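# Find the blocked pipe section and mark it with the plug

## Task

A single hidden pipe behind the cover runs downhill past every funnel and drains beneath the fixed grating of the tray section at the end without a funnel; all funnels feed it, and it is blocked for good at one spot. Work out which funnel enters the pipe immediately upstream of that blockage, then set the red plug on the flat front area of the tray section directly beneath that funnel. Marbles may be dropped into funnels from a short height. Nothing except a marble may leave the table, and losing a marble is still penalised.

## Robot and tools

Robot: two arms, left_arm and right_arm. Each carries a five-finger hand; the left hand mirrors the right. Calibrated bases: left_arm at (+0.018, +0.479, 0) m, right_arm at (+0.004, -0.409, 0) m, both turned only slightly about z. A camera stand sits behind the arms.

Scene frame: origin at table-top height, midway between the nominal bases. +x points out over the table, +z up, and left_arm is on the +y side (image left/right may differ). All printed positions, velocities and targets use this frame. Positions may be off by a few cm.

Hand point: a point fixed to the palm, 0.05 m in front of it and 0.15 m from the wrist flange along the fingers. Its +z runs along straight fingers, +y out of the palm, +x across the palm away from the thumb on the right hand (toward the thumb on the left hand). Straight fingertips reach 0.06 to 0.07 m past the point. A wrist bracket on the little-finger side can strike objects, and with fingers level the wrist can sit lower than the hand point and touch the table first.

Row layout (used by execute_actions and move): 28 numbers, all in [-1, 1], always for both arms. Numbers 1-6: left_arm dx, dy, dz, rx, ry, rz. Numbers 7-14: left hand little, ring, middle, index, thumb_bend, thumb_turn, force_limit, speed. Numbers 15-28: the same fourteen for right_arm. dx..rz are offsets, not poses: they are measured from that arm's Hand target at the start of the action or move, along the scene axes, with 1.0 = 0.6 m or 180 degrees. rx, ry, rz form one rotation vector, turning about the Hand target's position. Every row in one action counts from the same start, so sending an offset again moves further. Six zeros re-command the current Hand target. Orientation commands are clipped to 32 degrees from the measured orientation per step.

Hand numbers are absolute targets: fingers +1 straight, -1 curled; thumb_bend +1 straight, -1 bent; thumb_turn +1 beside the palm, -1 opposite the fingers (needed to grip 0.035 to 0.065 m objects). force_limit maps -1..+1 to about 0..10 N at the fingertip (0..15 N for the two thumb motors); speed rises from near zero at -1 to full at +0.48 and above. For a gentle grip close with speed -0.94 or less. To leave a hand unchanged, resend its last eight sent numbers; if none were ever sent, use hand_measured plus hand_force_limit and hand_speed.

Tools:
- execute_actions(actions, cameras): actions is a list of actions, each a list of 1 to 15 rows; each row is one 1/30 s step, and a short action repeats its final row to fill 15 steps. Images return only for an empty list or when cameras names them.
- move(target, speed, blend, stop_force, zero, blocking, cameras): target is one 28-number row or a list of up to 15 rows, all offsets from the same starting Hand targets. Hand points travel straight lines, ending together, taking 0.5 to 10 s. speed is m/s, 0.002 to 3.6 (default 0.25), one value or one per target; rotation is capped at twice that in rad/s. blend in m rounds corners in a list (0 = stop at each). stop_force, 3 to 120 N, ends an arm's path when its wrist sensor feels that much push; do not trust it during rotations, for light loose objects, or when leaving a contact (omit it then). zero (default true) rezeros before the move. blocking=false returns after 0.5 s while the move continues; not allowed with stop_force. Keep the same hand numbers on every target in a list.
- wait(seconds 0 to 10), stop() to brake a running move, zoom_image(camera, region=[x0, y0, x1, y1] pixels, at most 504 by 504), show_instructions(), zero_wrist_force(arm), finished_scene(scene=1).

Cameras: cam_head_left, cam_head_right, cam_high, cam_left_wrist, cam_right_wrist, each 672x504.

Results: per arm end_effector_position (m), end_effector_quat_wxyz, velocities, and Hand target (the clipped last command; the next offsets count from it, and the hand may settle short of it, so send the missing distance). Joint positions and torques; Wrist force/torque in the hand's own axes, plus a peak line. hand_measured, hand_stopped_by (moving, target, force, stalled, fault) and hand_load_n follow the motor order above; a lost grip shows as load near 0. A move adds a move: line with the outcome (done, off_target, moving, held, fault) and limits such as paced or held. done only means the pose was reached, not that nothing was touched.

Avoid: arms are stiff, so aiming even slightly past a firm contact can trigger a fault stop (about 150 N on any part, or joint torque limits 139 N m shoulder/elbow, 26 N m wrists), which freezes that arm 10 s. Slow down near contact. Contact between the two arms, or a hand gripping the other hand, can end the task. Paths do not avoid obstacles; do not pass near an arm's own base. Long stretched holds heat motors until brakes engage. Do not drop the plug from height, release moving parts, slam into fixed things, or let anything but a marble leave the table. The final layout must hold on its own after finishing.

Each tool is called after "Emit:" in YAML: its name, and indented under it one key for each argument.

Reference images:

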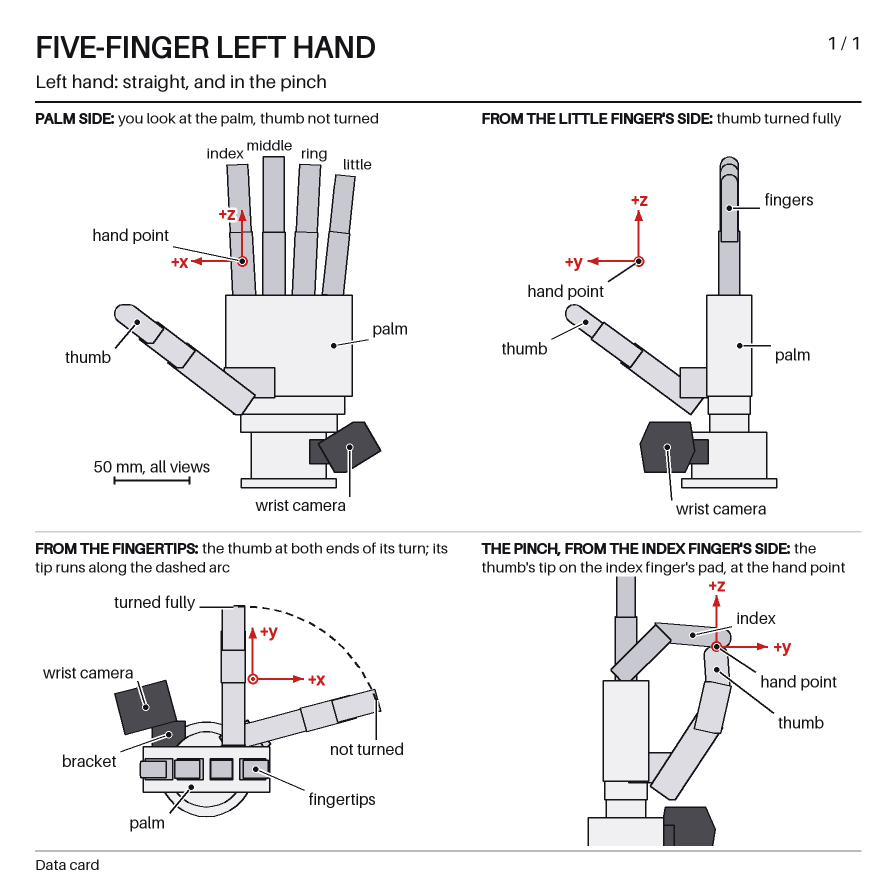

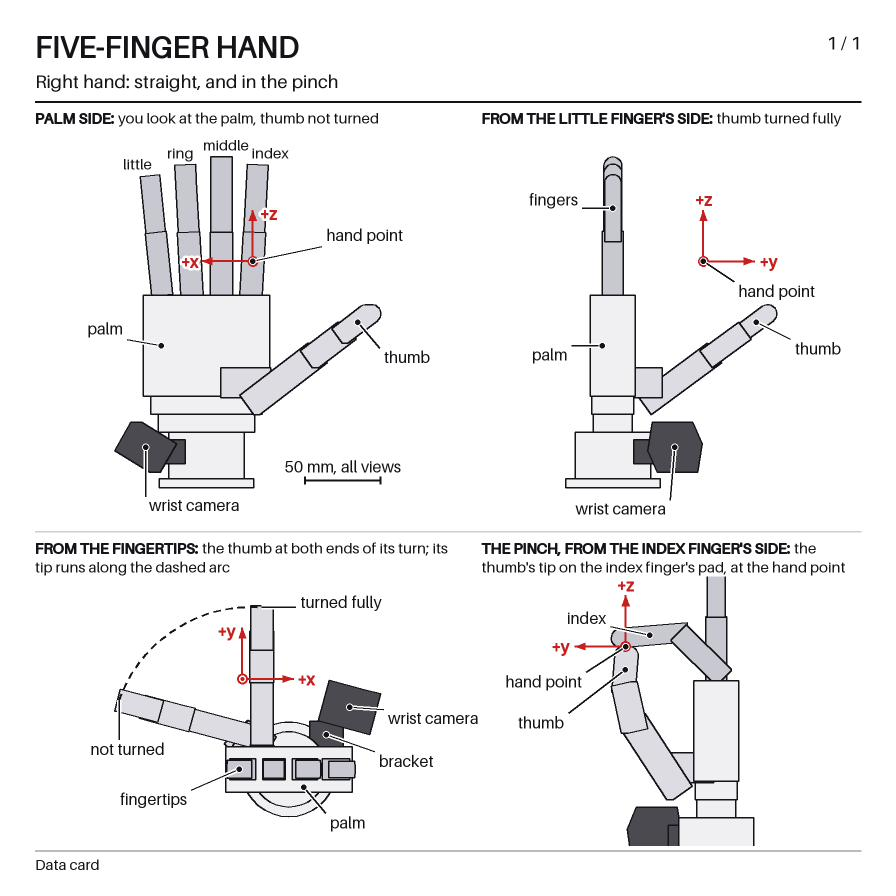

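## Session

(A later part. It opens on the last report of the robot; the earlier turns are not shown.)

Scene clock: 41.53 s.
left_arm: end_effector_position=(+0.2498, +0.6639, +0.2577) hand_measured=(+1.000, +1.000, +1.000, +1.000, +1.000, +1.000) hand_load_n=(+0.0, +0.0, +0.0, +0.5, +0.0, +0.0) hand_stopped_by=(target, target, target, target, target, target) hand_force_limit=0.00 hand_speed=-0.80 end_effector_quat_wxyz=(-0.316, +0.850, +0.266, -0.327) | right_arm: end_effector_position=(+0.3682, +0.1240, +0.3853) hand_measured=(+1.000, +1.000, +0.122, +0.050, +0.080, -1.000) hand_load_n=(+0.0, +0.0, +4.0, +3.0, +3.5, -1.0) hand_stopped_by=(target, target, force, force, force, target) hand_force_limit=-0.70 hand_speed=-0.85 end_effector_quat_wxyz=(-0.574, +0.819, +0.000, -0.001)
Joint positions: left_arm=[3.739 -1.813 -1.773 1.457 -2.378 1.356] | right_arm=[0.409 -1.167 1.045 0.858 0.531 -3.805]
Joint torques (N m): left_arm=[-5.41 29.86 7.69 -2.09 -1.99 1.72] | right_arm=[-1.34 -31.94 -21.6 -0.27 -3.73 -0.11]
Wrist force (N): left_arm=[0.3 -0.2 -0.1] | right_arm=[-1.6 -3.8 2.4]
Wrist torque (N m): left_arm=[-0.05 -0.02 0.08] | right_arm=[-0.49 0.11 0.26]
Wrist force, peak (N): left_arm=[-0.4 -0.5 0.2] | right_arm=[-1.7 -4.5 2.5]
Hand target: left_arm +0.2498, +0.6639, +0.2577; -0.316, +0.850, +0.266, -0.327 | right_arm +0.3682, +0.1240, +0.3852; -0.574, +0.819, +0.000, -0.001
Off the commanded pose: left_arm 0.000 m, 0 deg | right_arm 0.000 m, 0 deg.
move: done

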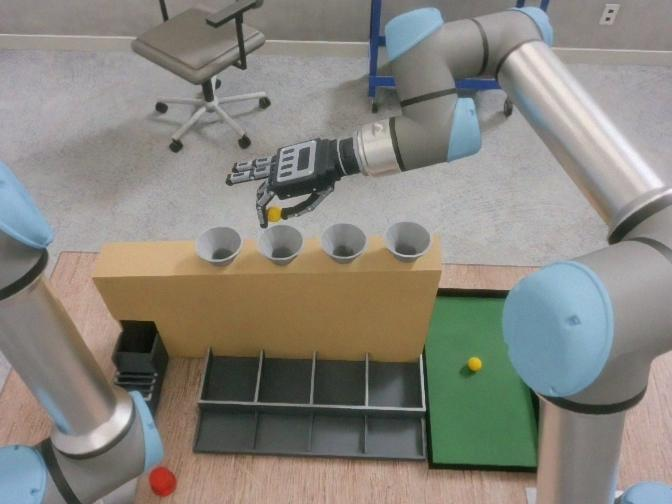

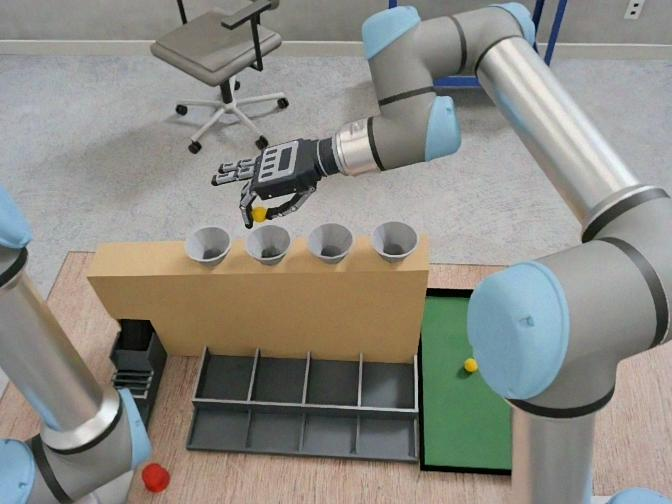

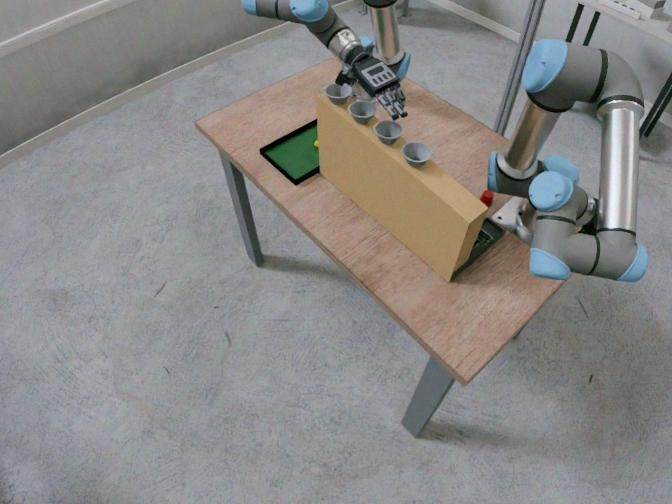

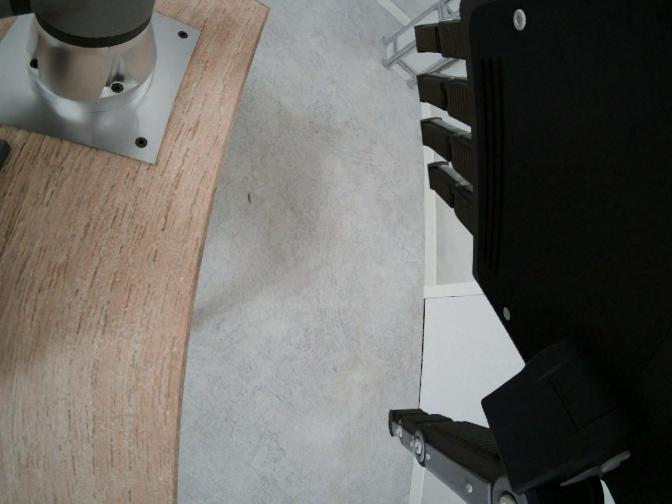

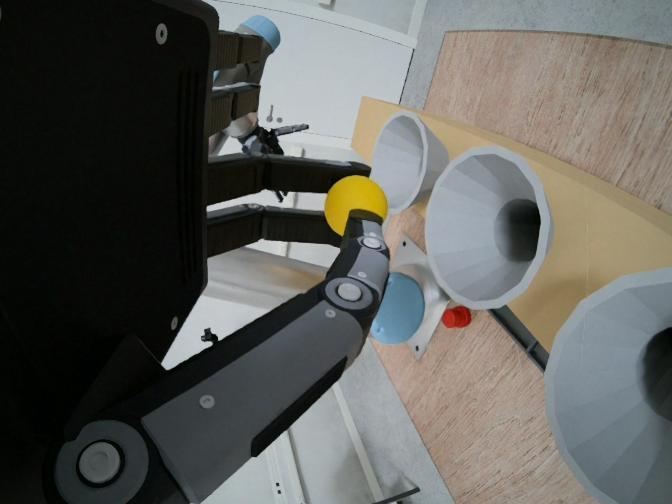

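Emit:
move:
  target: [0, 0, 0, 0, 0, 0, 1, 1, 1, 1, 1, 1, 0, -0.8, 0.0, -0.015, -0.058, 0, 0, 0, 1, 1, -0.05, -0.05, -0.1, -1, -0.7, -0.85]
  speed: 0.1
  stop_force: 8
  cameras: ["all"]

Emit:
zoom_image:
  camera: "cam_head_left"
  region: [180, 100, 450, 300]

Emit:
zoom_image:
  camera: "cam_high"
  region: [300, 0, 500, 200]

Scene clock: 43.53 s.
left_arm: end_effector_position=(+0.2498, +0.6639, +0.2577) hand_measured=(+1.000, +1.000, +1.000, +1.000, +1.000, +1.000) hand_load_n=(+0.0, +0.0, +0.0, +0.0, +0.0, +0.0) hand_stopped_by=(target, target, target, target, target, target) hand_force_limit=0.00 hand_speed=-0.80 end_effector_quat_wxyz=(-0.316, +0.850, +0.266, -0.327) | right_arm: end_effector_position=(+0.3682, +0.1150, +0.3504) hand_measured=(+1.000, +1.000, +0.122, +0.050, +0.080, -1.000) hand_load_n=(+0.0, -0.5, +3.5, +3.0, +3.5, -1.0) hand_stopped_by=(target, target, force, force, force, target) hand_force_limit=-0.70 hand_speed=-0.85 end_effector_quat_wxyz=(-0.574, +0.819, +0.000, -0.001)
Joint positions: left_arm=[3.739 -1.813 -1.773 1.457 -2.378 1.356] | right_arm=[0.392 -1.185 1.164 0.778 0.519 -3.828]
Joint torques (N m): left_arm=[-4.75 28.85 8.59 -2.24 -2.34 1.42] | right_arm=[11.98 -29.42 -13.12 -0.48 1.85 -0.74]
Wrist force (N): left_arm=[0.2 0.0 0.1] | right_arm=[-1.6 -4.0 2.4]
Wrist torque (N m): left_arm=[-0.03 0.00 0.07] | right_arm=[-0.52 0.10 0.13]
Wrist force, peak (N): left_arm=[-0.6 0.1 -0.2] | right_arm=[-1.8 -5.1 2.3]
Hand target: left_arm +0.2498, +0.6639, +0.2577; -0.316, +0.850, +0.266, -0.327 | right_arm +0.3682, +0.1150, +0.3504; -0.574, +0.819, +0.000, -0.001
Off the commanded pose: left_arm 0.000 m, 0 deg | right_arm 0.000 m, 0 deg.
move: done

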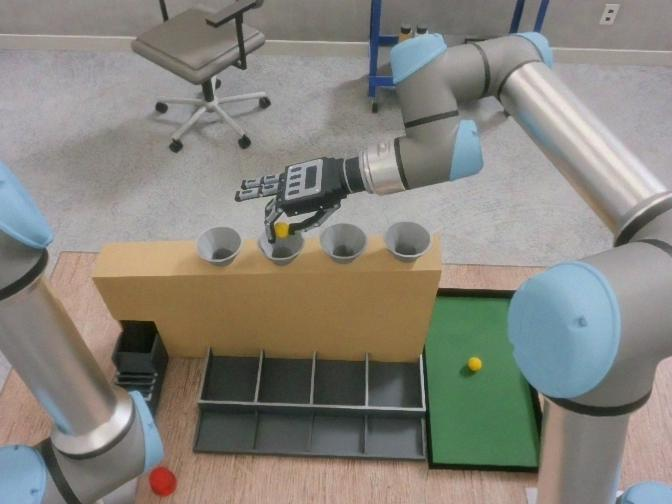

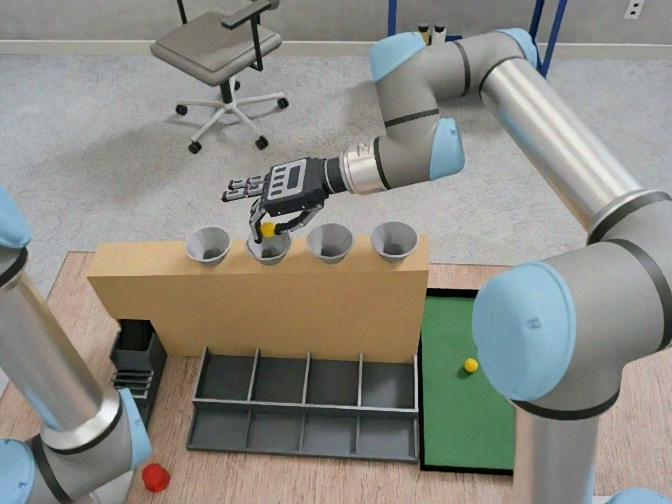

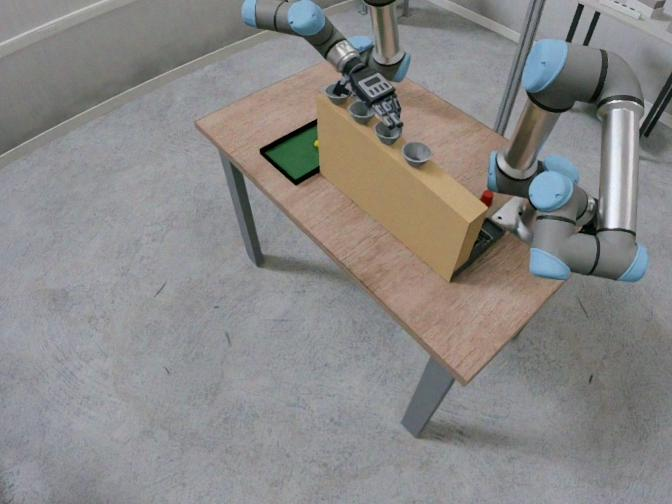

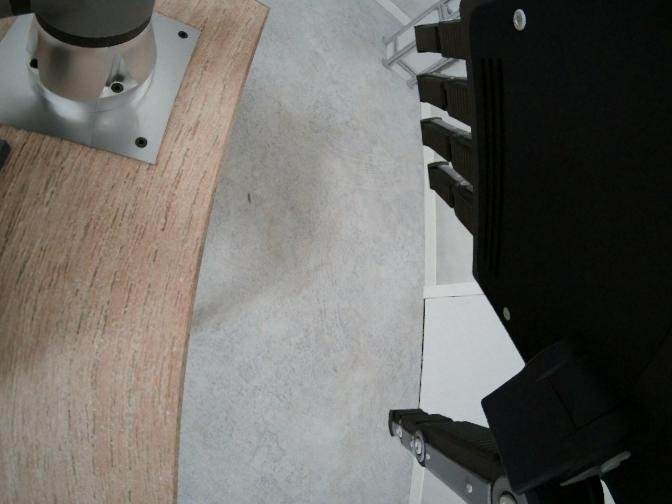

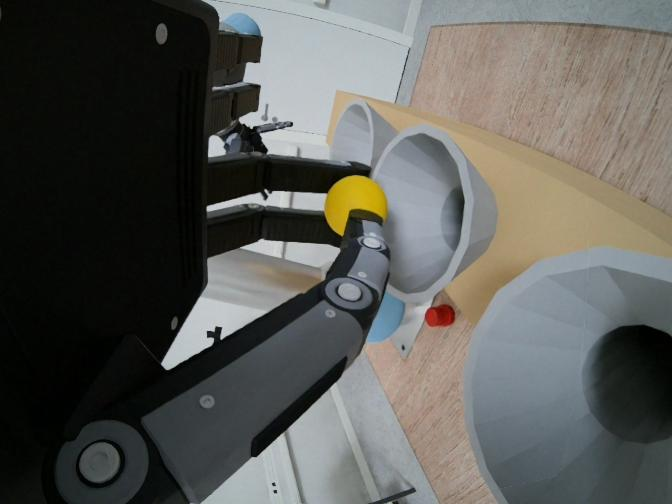

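Scaled by 1.867 from the camera's 672x504 image, which has a finer 960x720 frame.

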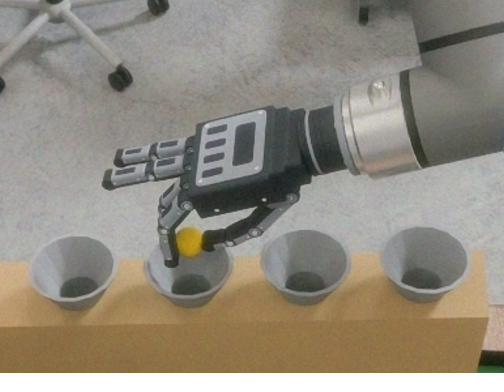

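Scaled by 2.520 from the camera's 672x504 image, which has a finer 960x720 frame.

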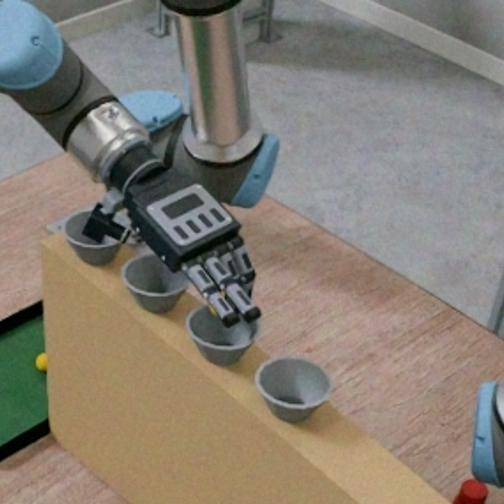

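Emit:
move:
  target: [0, 0, 0, 0, 0, 0, 1, 1, 1, 1, 1, 1, 0, -0.8, -0.01, 0.005, -0.013, 0, 0, 0, 1, 1, -0.05, -0.05, -0.1, -1, -0.7, -0.85]
  speed: 0.1
  stop_force: 8

Emit:
execute_actions:
  actions:
    - [[0, 0, 0, 0, 0, 0, 1, 1, 1, 1, 1, 1, 0, -0.8, 0, 0, 0, 0, 0, 0, 1, 1, 0.5, 0.5, 0.4, -1, -0.7, 0.3]]
  cameras: ["all"]

Emit:
zoom_image:
  camera: "cam_head_left"
  region: [80, 200, 350, 400]

Scene clock: 45.40 s.
left_arm: end_effector_position=(+0.2498, +0.6639, +0.2577) hand_measured=(+1.000, +1.000, +1.000, +1.000, +1.000, +1.000) hand_load_n=(+0.0, +0.0, +0.0, +0.0, +0.0, +0.0) hand_stopped_by=(target, target, target, target, target, target) hand_force_limit=0.00 hand_speed=-0.80 end_effector_quat_wxyz=(-0.316, +0.850, +0.266, -0.327) | right_arm: end_effector_position=(+0.3622, +0.1180, +0.3426) hand_measured=(+1.000, +1.000, +0.122, +0.050, +0.080, -1.000) hand_load_n=(+0.0, +0.0, +3.5, +3.0, +3.5, -1.0) hand_stopped_by=(target, target, force, force, force, target) hand_force_limit=-0.70 hand_speed=-0.85 end_effector_quat_wxyz=(-0.574, +0.819, +0.000, -0.001)
Joint positions: left_arm=[3.739 -1.813 -1.773 1.457 -2.378 1.356] | right_arm=[0.402 -1.195 1.195 0.744 0.526 -3.814]
Joint torques (N m): left_arm=[-6.34 28.85 8.46 -2.24 -2.16 1.71] | right_arm=[-10.23 -28.8 -31.73 2.84 -3.87 -1.91]
Wrist force (N): left_arm=[0.2 0.0 0.2] | right_arm=[-1.7 -4.0 2.6]
Wrist torque (N m): left_arm=[-0.04 0.02 0.07] | right_arm=[-0.53 0.10 0.13]
Wrist force, peak (N): left_arm=[-0.2 -0.4 -0.2] | right_arm=[-1.7 -4.3 2.6]
Hand target: left_arm +0.2498, +0.6639, +0.2577; -0.316, +0.850, +0.266, -0.327 | right_arm +0.3622, +0.1180, +0.3426; -0.574, +0.819, +0.000, -0.001
Off the commanded pose: left_arm 0.000 m, 0 deg | right_arm 0.000 m, 0 deg.
move: done

Scene clock: 46.10 s.
left_arm: end_effector_position=(+0.2498, +0.6639, +0.2577) hand_measured=(+1.000, +1.000, +1.000, +1.000, +1.000, +1.000) hand_load_n=(+0.0, +0.0, +0.0, +0.0, +0.0, -0.5) hand_stopped_by=(target, target, target, target, target, target) hand_force_limit=0.00 hand_speed=-0.80 end_effector_quat_wxyz=(-0.316, +0.850, +0.266, -0.327) | right_arm: end_effector_position=(+0.3622, +0.1180, +0.3426) hand_measured=(+1.000, +1.000, +0.500, +0.500, +0.400, -1.000) hand_load_n=(+0.0, +0.0, +0.0, +0.0, +0.0, +0.0) hand_stopped_by=(target, target, target, target, target, target) hand_force_limit=-0.70 hand_speed=0.30 end_effector_quat_wxyz=(-0.574, +0.819, +0.000, -0.001)
Joint positions: left_arm=[3.739 -1.813 -1.773 1.457 -2.378 1.356] | right_arm=[0.402 -1.195 1.195 0.744 0.526 -3.814]
Joint torques (N m): left_arm=[-4.63 28.26 8.89 -2.22 -2.3 1.77] | right_arm=[-9.62 -28.66 -30.32 2.69 -3.4 -1.96]
Wrist force (N): left_arm=[0.1 -0.2 0.0] | right_arm=[-1.8 -4.2 2.3]
Wrist torque (N m): left_arm=[-0.05 0.01 0.08] | right_arm=[-0.52 0.13 0.11]
Wrist force, peak (N): left_arm=[-0.4 -0.5 0.0] | right_arm=[-1.8 -4.4 2.7]
Hand target: left_arm +0.2498, +0.6639, +0.2577; -0.316, +0.850, +0.266, -0.327 | right_arm +0.3622, +0.1180, +0.3426; -0.574, +0.819, +0.000, -0.001
Off the commanded pose: left_arm 0.000 m, 0 deg | right_arm 0.000 m, 0 deg.

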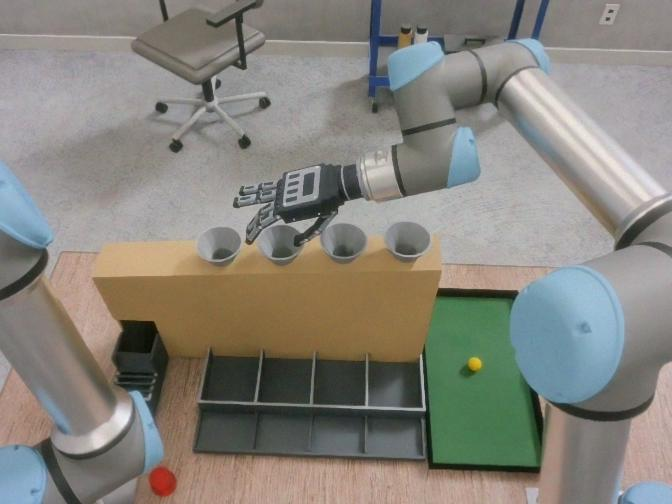

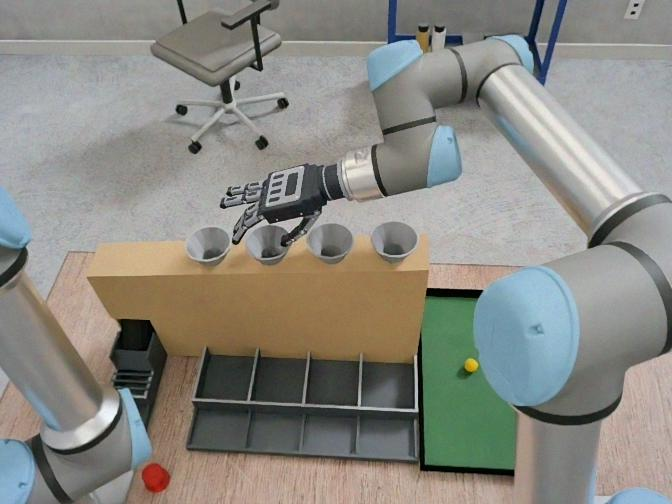

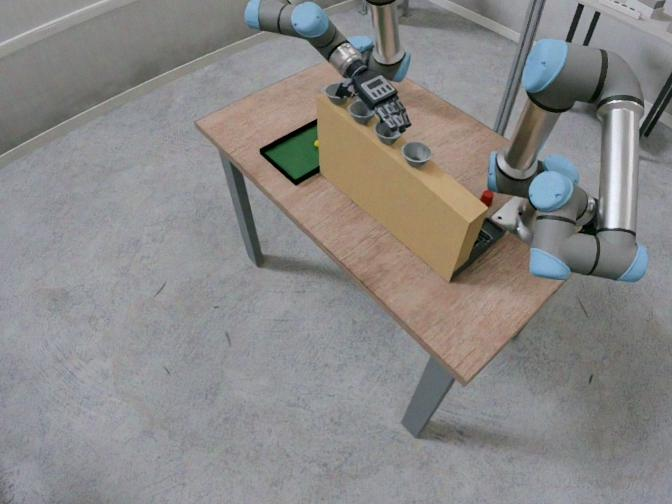

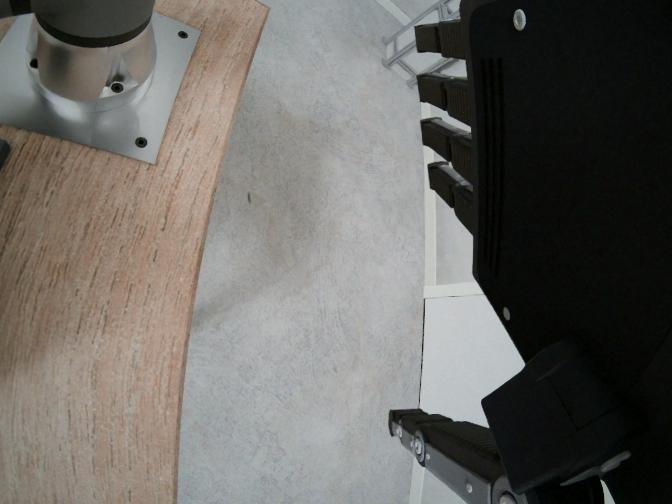

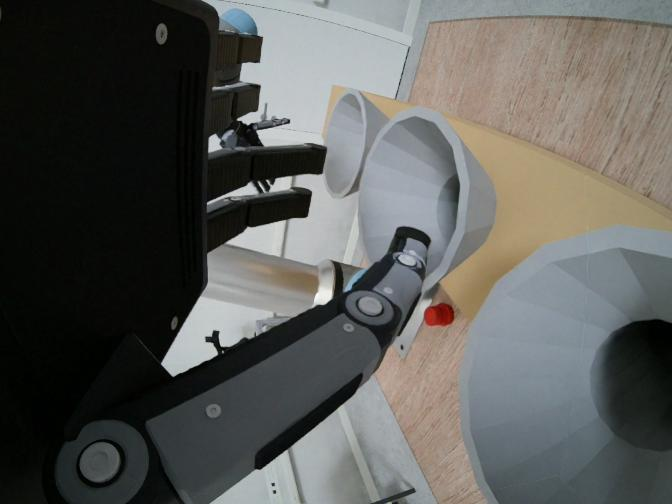

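Scaled by 1.867 from the camera's 672x504 image, which has a finer 960x720 frame.

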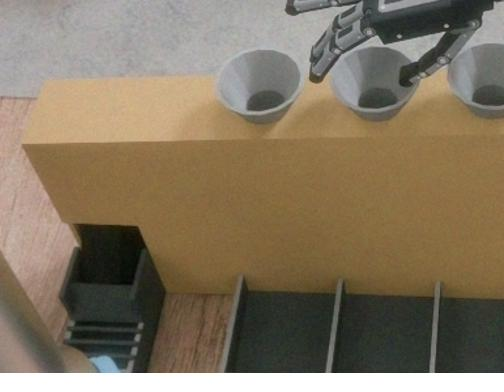

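Emit:
move:
  target: [0, 0.2, 0.25, 0, 0, 0, 1, 1, 1, 1, 1, 1, 0, -0.8, 0, 0, 0.12, 0, 0, 0, 1, 1, 0.5, 0.5, 0.3, -1, -0.7, 0.3]
  speed: 0.3
  cameras: ["all"]

Emit:
zoom_image:
  camera: "cam_head_left"
  region: [60, 280, 240, 504]

Emit:
zoom_image:
  camera: "cam_head_right"
  region: [60, 280, 240, 504]

Scene clock: 47.13 s.
left_arm: end_effector_position=(+0.2497, +0.6680, +0.2630) hand_measured=(+1.000, +1.000, +1.000, +1.000, +1.000, +1.000) hand_load_n=(+0.0, +0.0, +0.0, +0.0, +0.0, +0.0) hand_stopped_by=(target, target, target, target, target, target) hand_force_limit=0.00 hand_speed=-0.80 end_effector_quat_wxyz=(-0.316, +0.850, +0.266, -0.327) | right_arm: end_effector_position=(+0.3623, +0.1180, +0.3618) hand_measured=(+1.000, +1.000, +0.500, +0.500, +0.300, -1.000) hand_load_n=(-0.5, +0.0, +0.0, +0.0, +0.0, -0.5) hand_stopped_by=(target, target, target, target, target, target) hand_force_limit=-0.70 hand_speed=0.30 end_effector_quat_wxyz=(-0.574, +0.819, +0.000, -0.001)
Joint positions: left_arm=[3.747 -1.811 -1.76 1.449 -2.383 1.367] | right_arm=[0.402 -1.194 1.145 0.793 0.526 -3.814]
Joint torques (N m): left_arm=[-8.8 15.34 3.9 -0.56 0.7 -2.04] | right_arm=[3.14 -39.28 -25.96 1.73 -3.01 -0.1]
Wrist force (N): left_arm=[-0.2 -0.1 0.0] | right_arm=[-1.6 -4.2 2.4]
Wrist torque (N m): left_arm=[-0.04 0.05 0.00] | right_arm=[-0.53 0.10 0.25]
Wrist force, peak (N): left_arm=[0.4 -4.2 -2.0] | right_arm=[-1.8 -5.6 1.9]
Hand target: left_arm +0.2497, +0.6680, +0.2629; -0.316, +0.850, +0.266, -0.327 (not the last commanded pose) | right_arm +0.3622, +0.1180, +0.3619; -0.574, +0.819, +0.000, -0.001 (not the last commanded pose)
Off the commanded pose: left_arm 0.185 m, 0 deg | right_arm 0.053 m, 0 deg.
move: held (left_arm; a check stopped the path), off_target (right_arm; braked when a check withheld steps of left_arm); limits=held
pose unreachable (left arm): on one or more control steps of this call, first in action 0 (counted from 0), this arm could not follow its commanded pose, so it was not sent that pose on those steps. It may still have moved: this result reports where it is.
cause: moving toward the commanded pose would bring two parts of the arm too close to each other (joints 4 (wrist 1) to 6 (wrist 3) lie between them).

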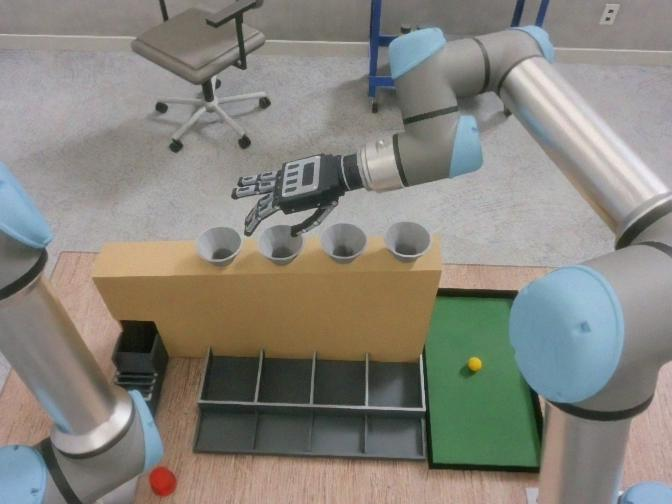

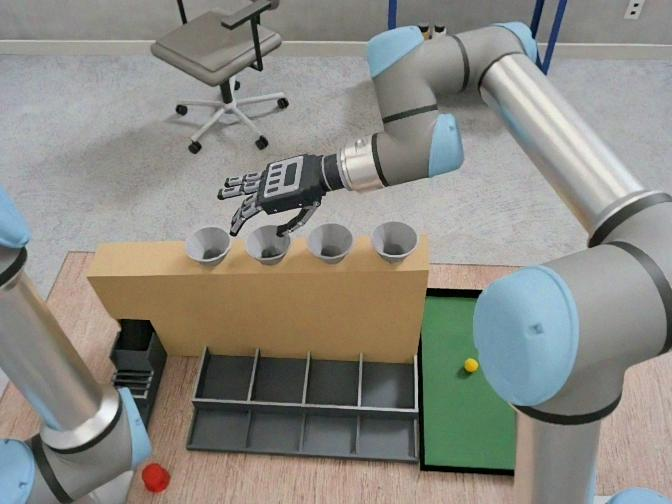

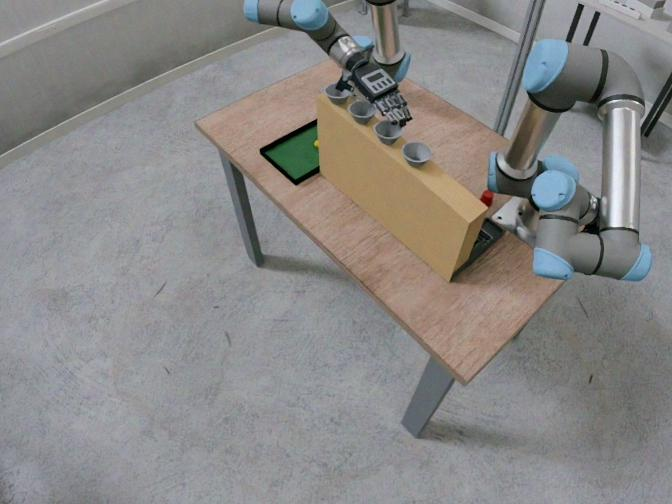

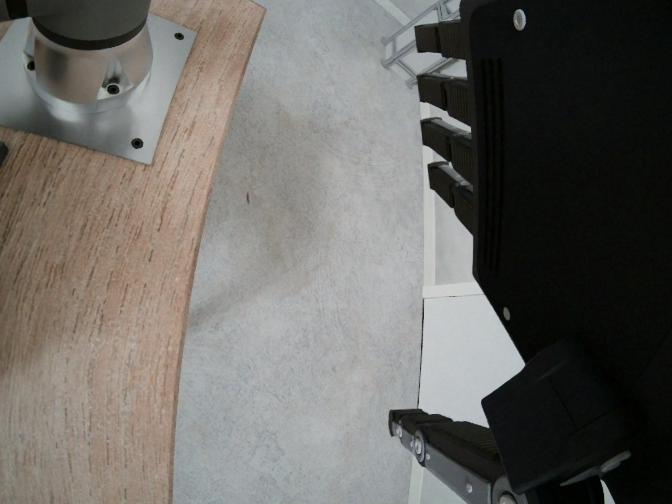

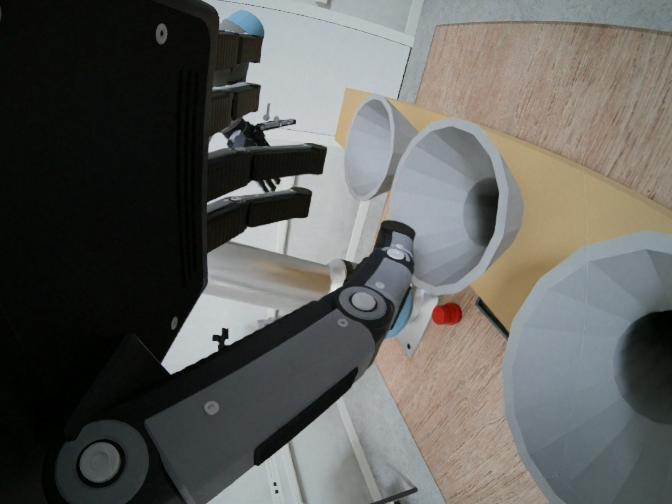

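Scaled by 2.250 from the camera's 672x504 image, which has a finer 960x720 frame.

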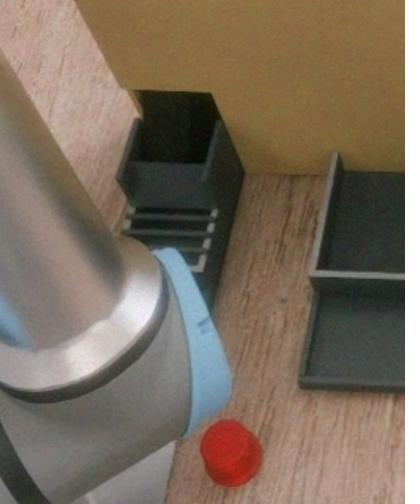

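Scaled by 2.250 from the camera's 672x504 image, which has a finer 960x720 frame.

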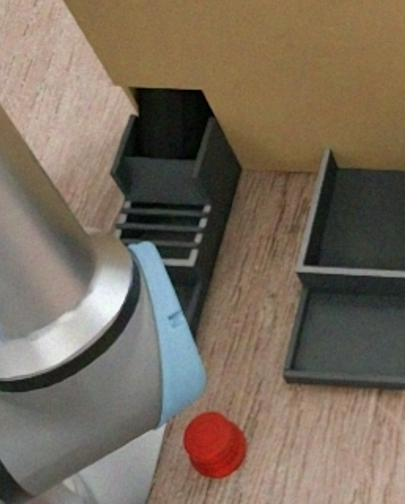

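Emit:
move:
  target:
    - [0, 0, 0, 0, 0, 0, 1, 1, 1, 1, 1, 1, 0, -0.8, -0.05, 0, 0.07, 0, 0, 0, 1, 1, 0.5, 0.5, 0.3, -1, -0.7, 0.3]
    - [0, 0, 0, 0, 0, 0, 1, 1, 1, 1, 1, 1, 0, -0.8, -0.27, 0.08, 0, 0, 0, 0, 1, 1, 0.5, 0.5, 0.3, -1, -0.7, 0.3]
  speed: 0.35
  blend: [0.03, 0]
  cameras: ["all"]

Emit:
zoom_image:
  camera: "cam_right_wrist"
  region: [300, 50, 672, 420]

Scene clock: 49.17 s.
left_arm: end_effector_position=(+0.2497, +0.6680, +0.2629) hand_measured=(+1.000, +1.000, +1.000, +1.000, +1.000, +1.000) hand_load_n=(+0.0, +0.0, -0.5, +0.0, +0.0, +0.0) hand_stopped_by=(target, target, target, target, target, target) hand_force_limit=0.00 hand_speed=-0.80 end_effector_quat_wxyz=(-0.316, +0.850, +0.266, -0.327) | right_arm: end_effector_position=(+0.2003, +0.1660, +0.3620) hand_measured=(+1.000, +1.000, +0.500, +0.500, +0.300, -1.000) hand_load_n=(+0.0, +0.0, +0.0, +0.0, +0.0, +0.0) hand_stopped_by=(target, target, target, target, target, target) hand_force_limit=-0.70 hand_speed=0.30 end_effector_quat_wxyz=(-0.574, +0.819, +0.001, -0.001)
Joint positions: left_arm=[3.747 -1.811 -1.76 1.449 -2.383 1.367] | right_arm=[0.686 -1.426 1.407 0.537 0.757 -3.534]
Joint torques (N m): left_arm=[-10.01 15.79 5.65 -0.57 0.79 -2.34] | right_arm=[11.36 -31.29 -13.92 -1.65 1.82 1.51]
Wrist force (N): left_arm=[-0.3 0.2 -0.2] | right_arm=[-1.8 -4.6 2.1]
Wrist torque (N m): left_arm=[0.02 0.08 -0.02] | right_arm=[-0.59 0.14 0.23]
Wrist force, peak (N): left_arm=[0.2 -0.3 -0.4] | right_arm=[-1.4 -7.1 0.8]
Hand target: left_arm +0.2497, +0.6680, +0.2629; -0.316, +0.850, +0.266, -0.327 | right_arm +0.2002, +0.1660, +0.3619; -0.574, +0.819, +0.000, -0.001
Off the commanded pose: left_arm 0.000 m, 0 deg | right_arm 0.000 m, 0 deg.
move: done; blend cut to 0.0258 m at target 1

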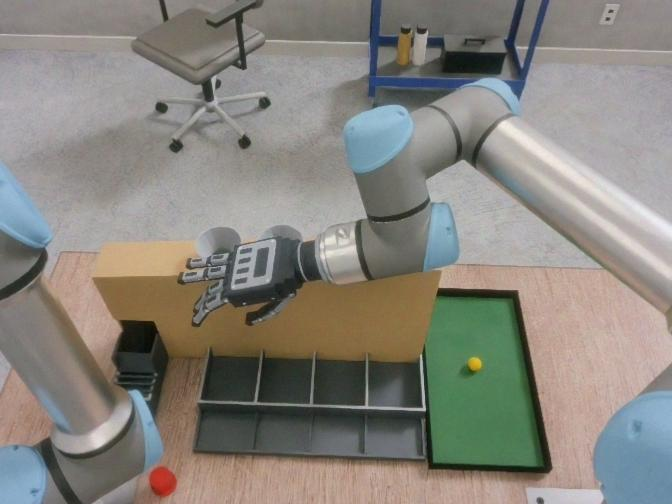

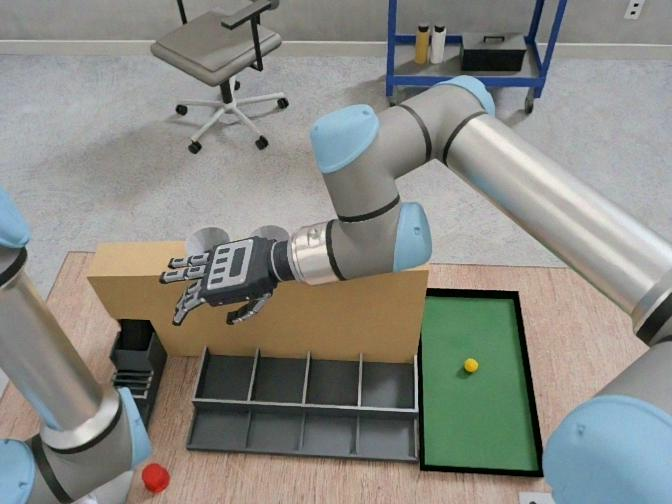

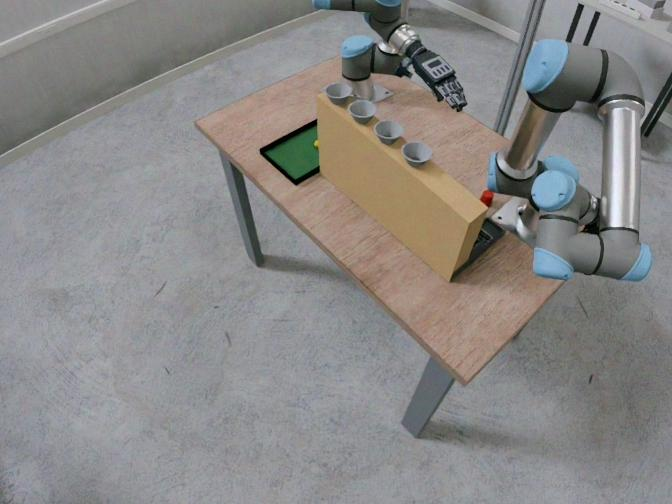

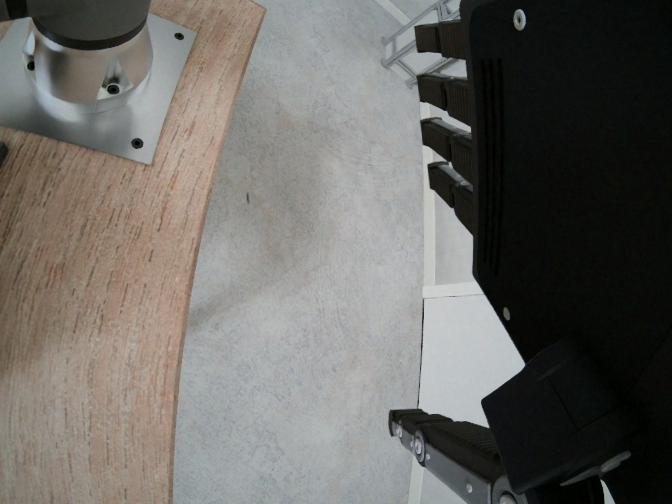

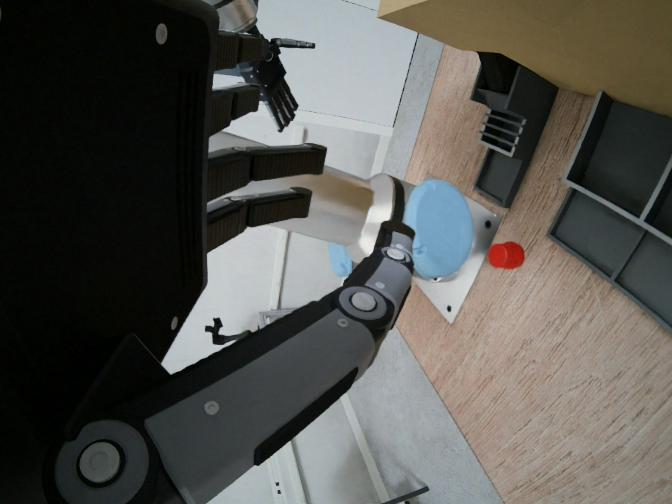

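Scaled by 1.355 from the camera's 672x504 image, which has a finer 960x720 frame.

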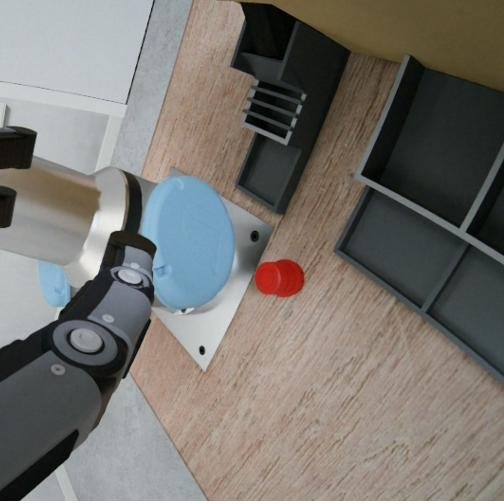

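Emit:
zoom_image:
  camera: "cam_right_wrist"
  region: [450, 30, 600, 230]

Emit:
zoom_image:
  camera: "cam_head_right"
  region: [90, 300, 190, 400]

Scaled by 2.520 from the camera's 672x504 image, which has a finer 960x720 frame.

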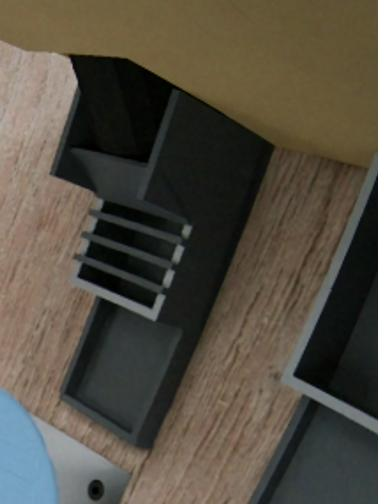

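Scaled by 5.040 from the camera's 672x504 image, which has a finer 960x720 frame.

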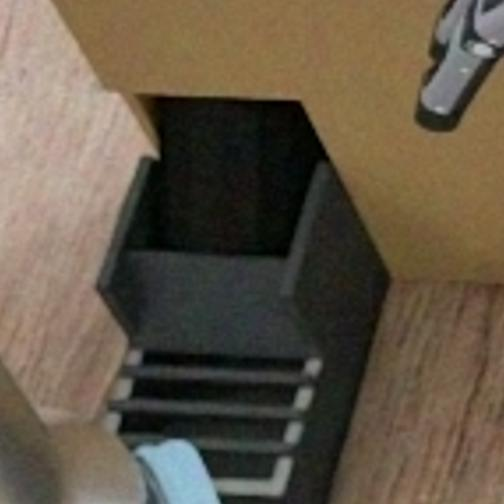

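Emit:
move:
  target:
    - [0, 0, 0, 0, 0, 0, 1, 1, 1, 1, 1, 1, 0, -0.8, 0.083, -0.7, -0.02, 0, 0, 0, 1, 1, 0.5, 0.5, 0.25, -1, -0.7, 0.3]
    - [0, 0, 0, 0, 0, 0, 1, 1, 1, 1, 1, 1, 0, -0.8, 0.178, -0.7, -0.42, 0, 0, 0, 1, 1, 0.5, 0.5, 0.25, -1, -0.7, 0.3]
  speed: 0.4
  blend: [0.03, 0]
  cameras: ["all"]

Emit:
zoom_image:
  camera: "cam_right_wrist"
  region: [200, 60, 550, 320]

Emit:
zoom_image:
  camera: "cam_head_right"
  region: [90, 300, 190, 400]

Scene clock: 54.83 s.
left_arm: end_effector_position=(+0.2497, +0.6680, +0.2629) hand_measured=(+1.000, +1.000, +1.000, +1.000, +1.000, +1.000) hand_load_n=(+0.0, -0.5, +0.0, +0.0, +0.0, +0.0) hand_stopped_by=(target, target, target, target, target, target) hand_force_limit=0.00 hand_speed=-0.80 end_effector_quat_wxyz=(-0.316, +0.850, +0.266, -0.327) | right_arm: end_effector_position=(+0.3070, -0.2540, +0.1099) hand_measured=(+1.000, +1.000, +0.500, +0.500, +0.250, -1.000) hand_load_n=(+0.0, +0.0, +0.0, +0.0, +0.0, +0.0) hand_stopped_by=(target, target, target, target, target, target) hand_force_limit=-0.70 hand_speed=0.30 end_effector_quat_wxyz=(-0.574, +0.819, +0.000, -0.001) end_effector_velocity=(+0.000, +0.000, -0.002) end_effector_angular_velocity=(-0.001, -0.002, +0.001)
Joint positions: left_arm=[3.747 -1.811 -1.76 1.449 -2.383 1.367] | right_arm=[-0.585 -1.043 2.214 1.389 0.668 -5.807]
Joint velocities: left_arm=[within noise] | right_arm=[0.001 0.004 0 -0.006 0 0]
Joint torques (N m): left_arm=[-9.31 17.82 5.89 -0.76 0.8 -2.2] | right_arm=[-8.96 -21.92 -6.62 0.42 1.94 -1.17]
Wrist force (N): left_arm=[0.4 -0.1 -0.2] | right_arm=[-1.9 -4.1 2.6]
Wrist torque (N m): left_arm=[-0.03 -0.03 0.04] | right_arm=[-0.54 0.15 0.22]
Wrist force, peak (N): left_arm=[-0.5 -0.3 0.0] | right_arm=[-2.1 -5.5 4.1]
Hand target: left_arm +0.2497, +0.6680, +0.2629; -0.316, +0.850, +0.266, -0.327 | right_arm +0.3070, -0.2540, +0.1099; -0.574, +0.819, +0.000, -0.001
Off the commanded pose: left_arm 0.000 m, 0 deg | right_arm 0.000 m, 0 deg.
move: done

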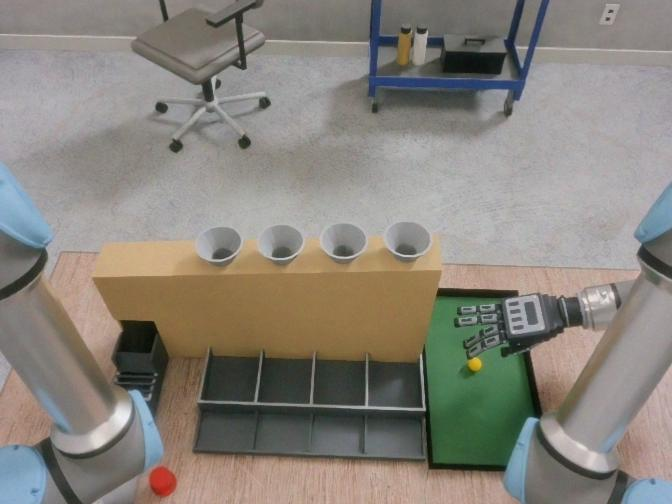

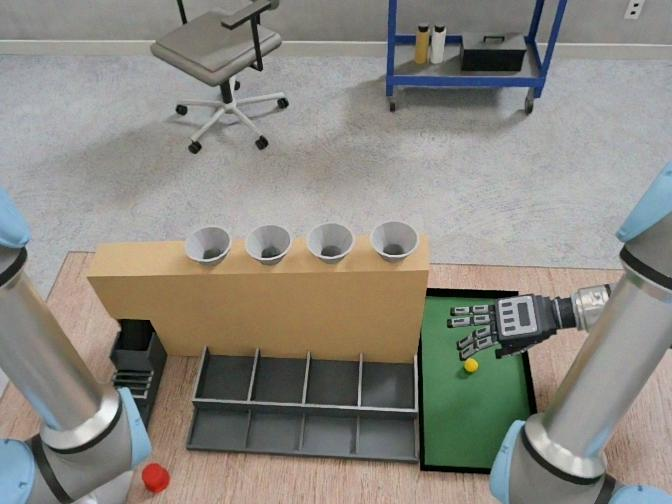

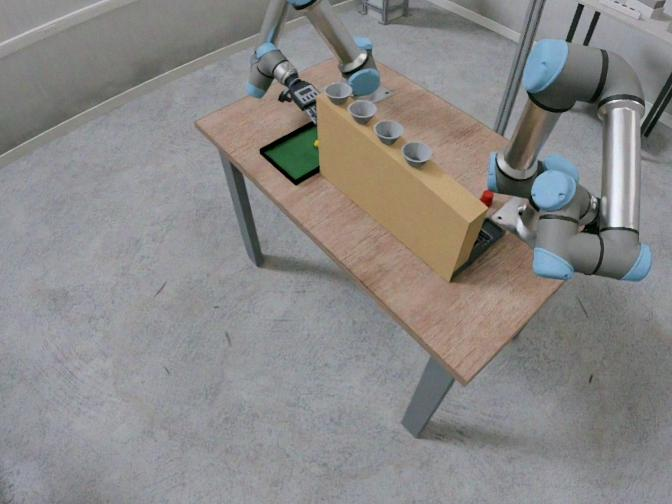

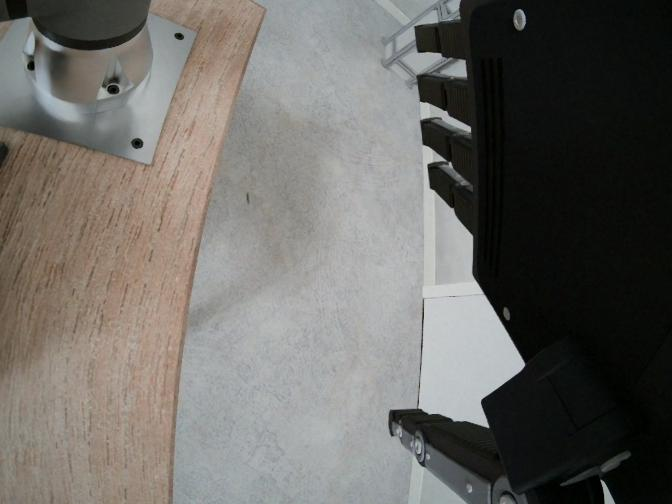

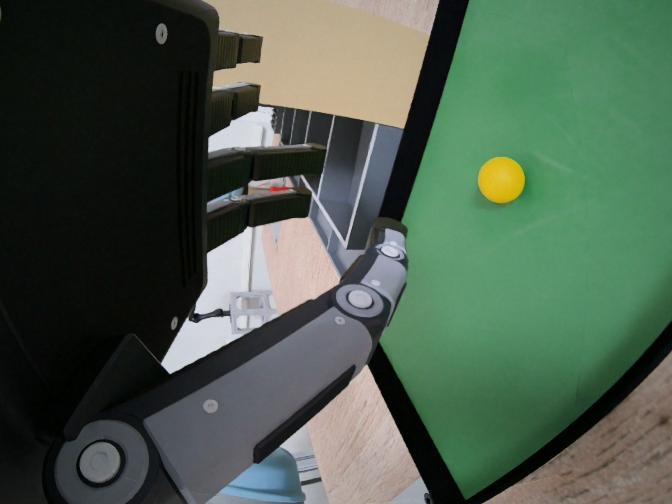

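Scaled by 1.440 from the camera's 672x504 image, which has a finer 960x720 frame.

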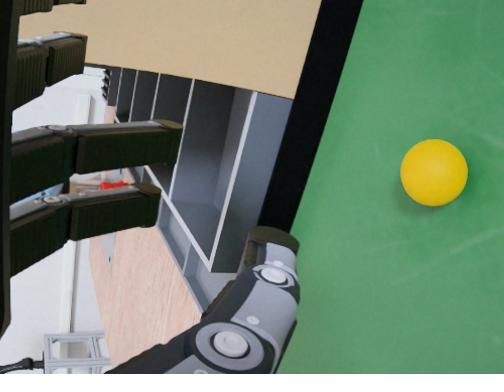

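Scaled by 5.040 from the camera's 672x504 image, which has a finer 960x720 frame.

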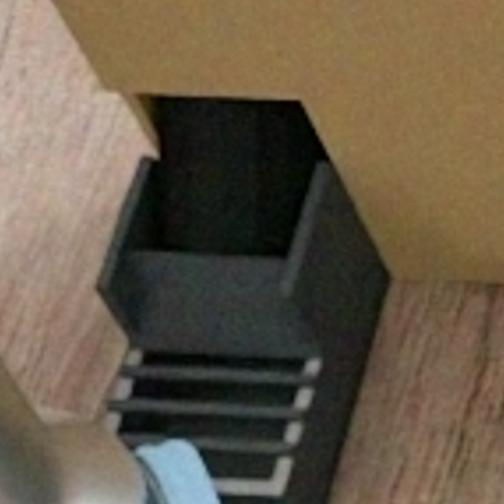

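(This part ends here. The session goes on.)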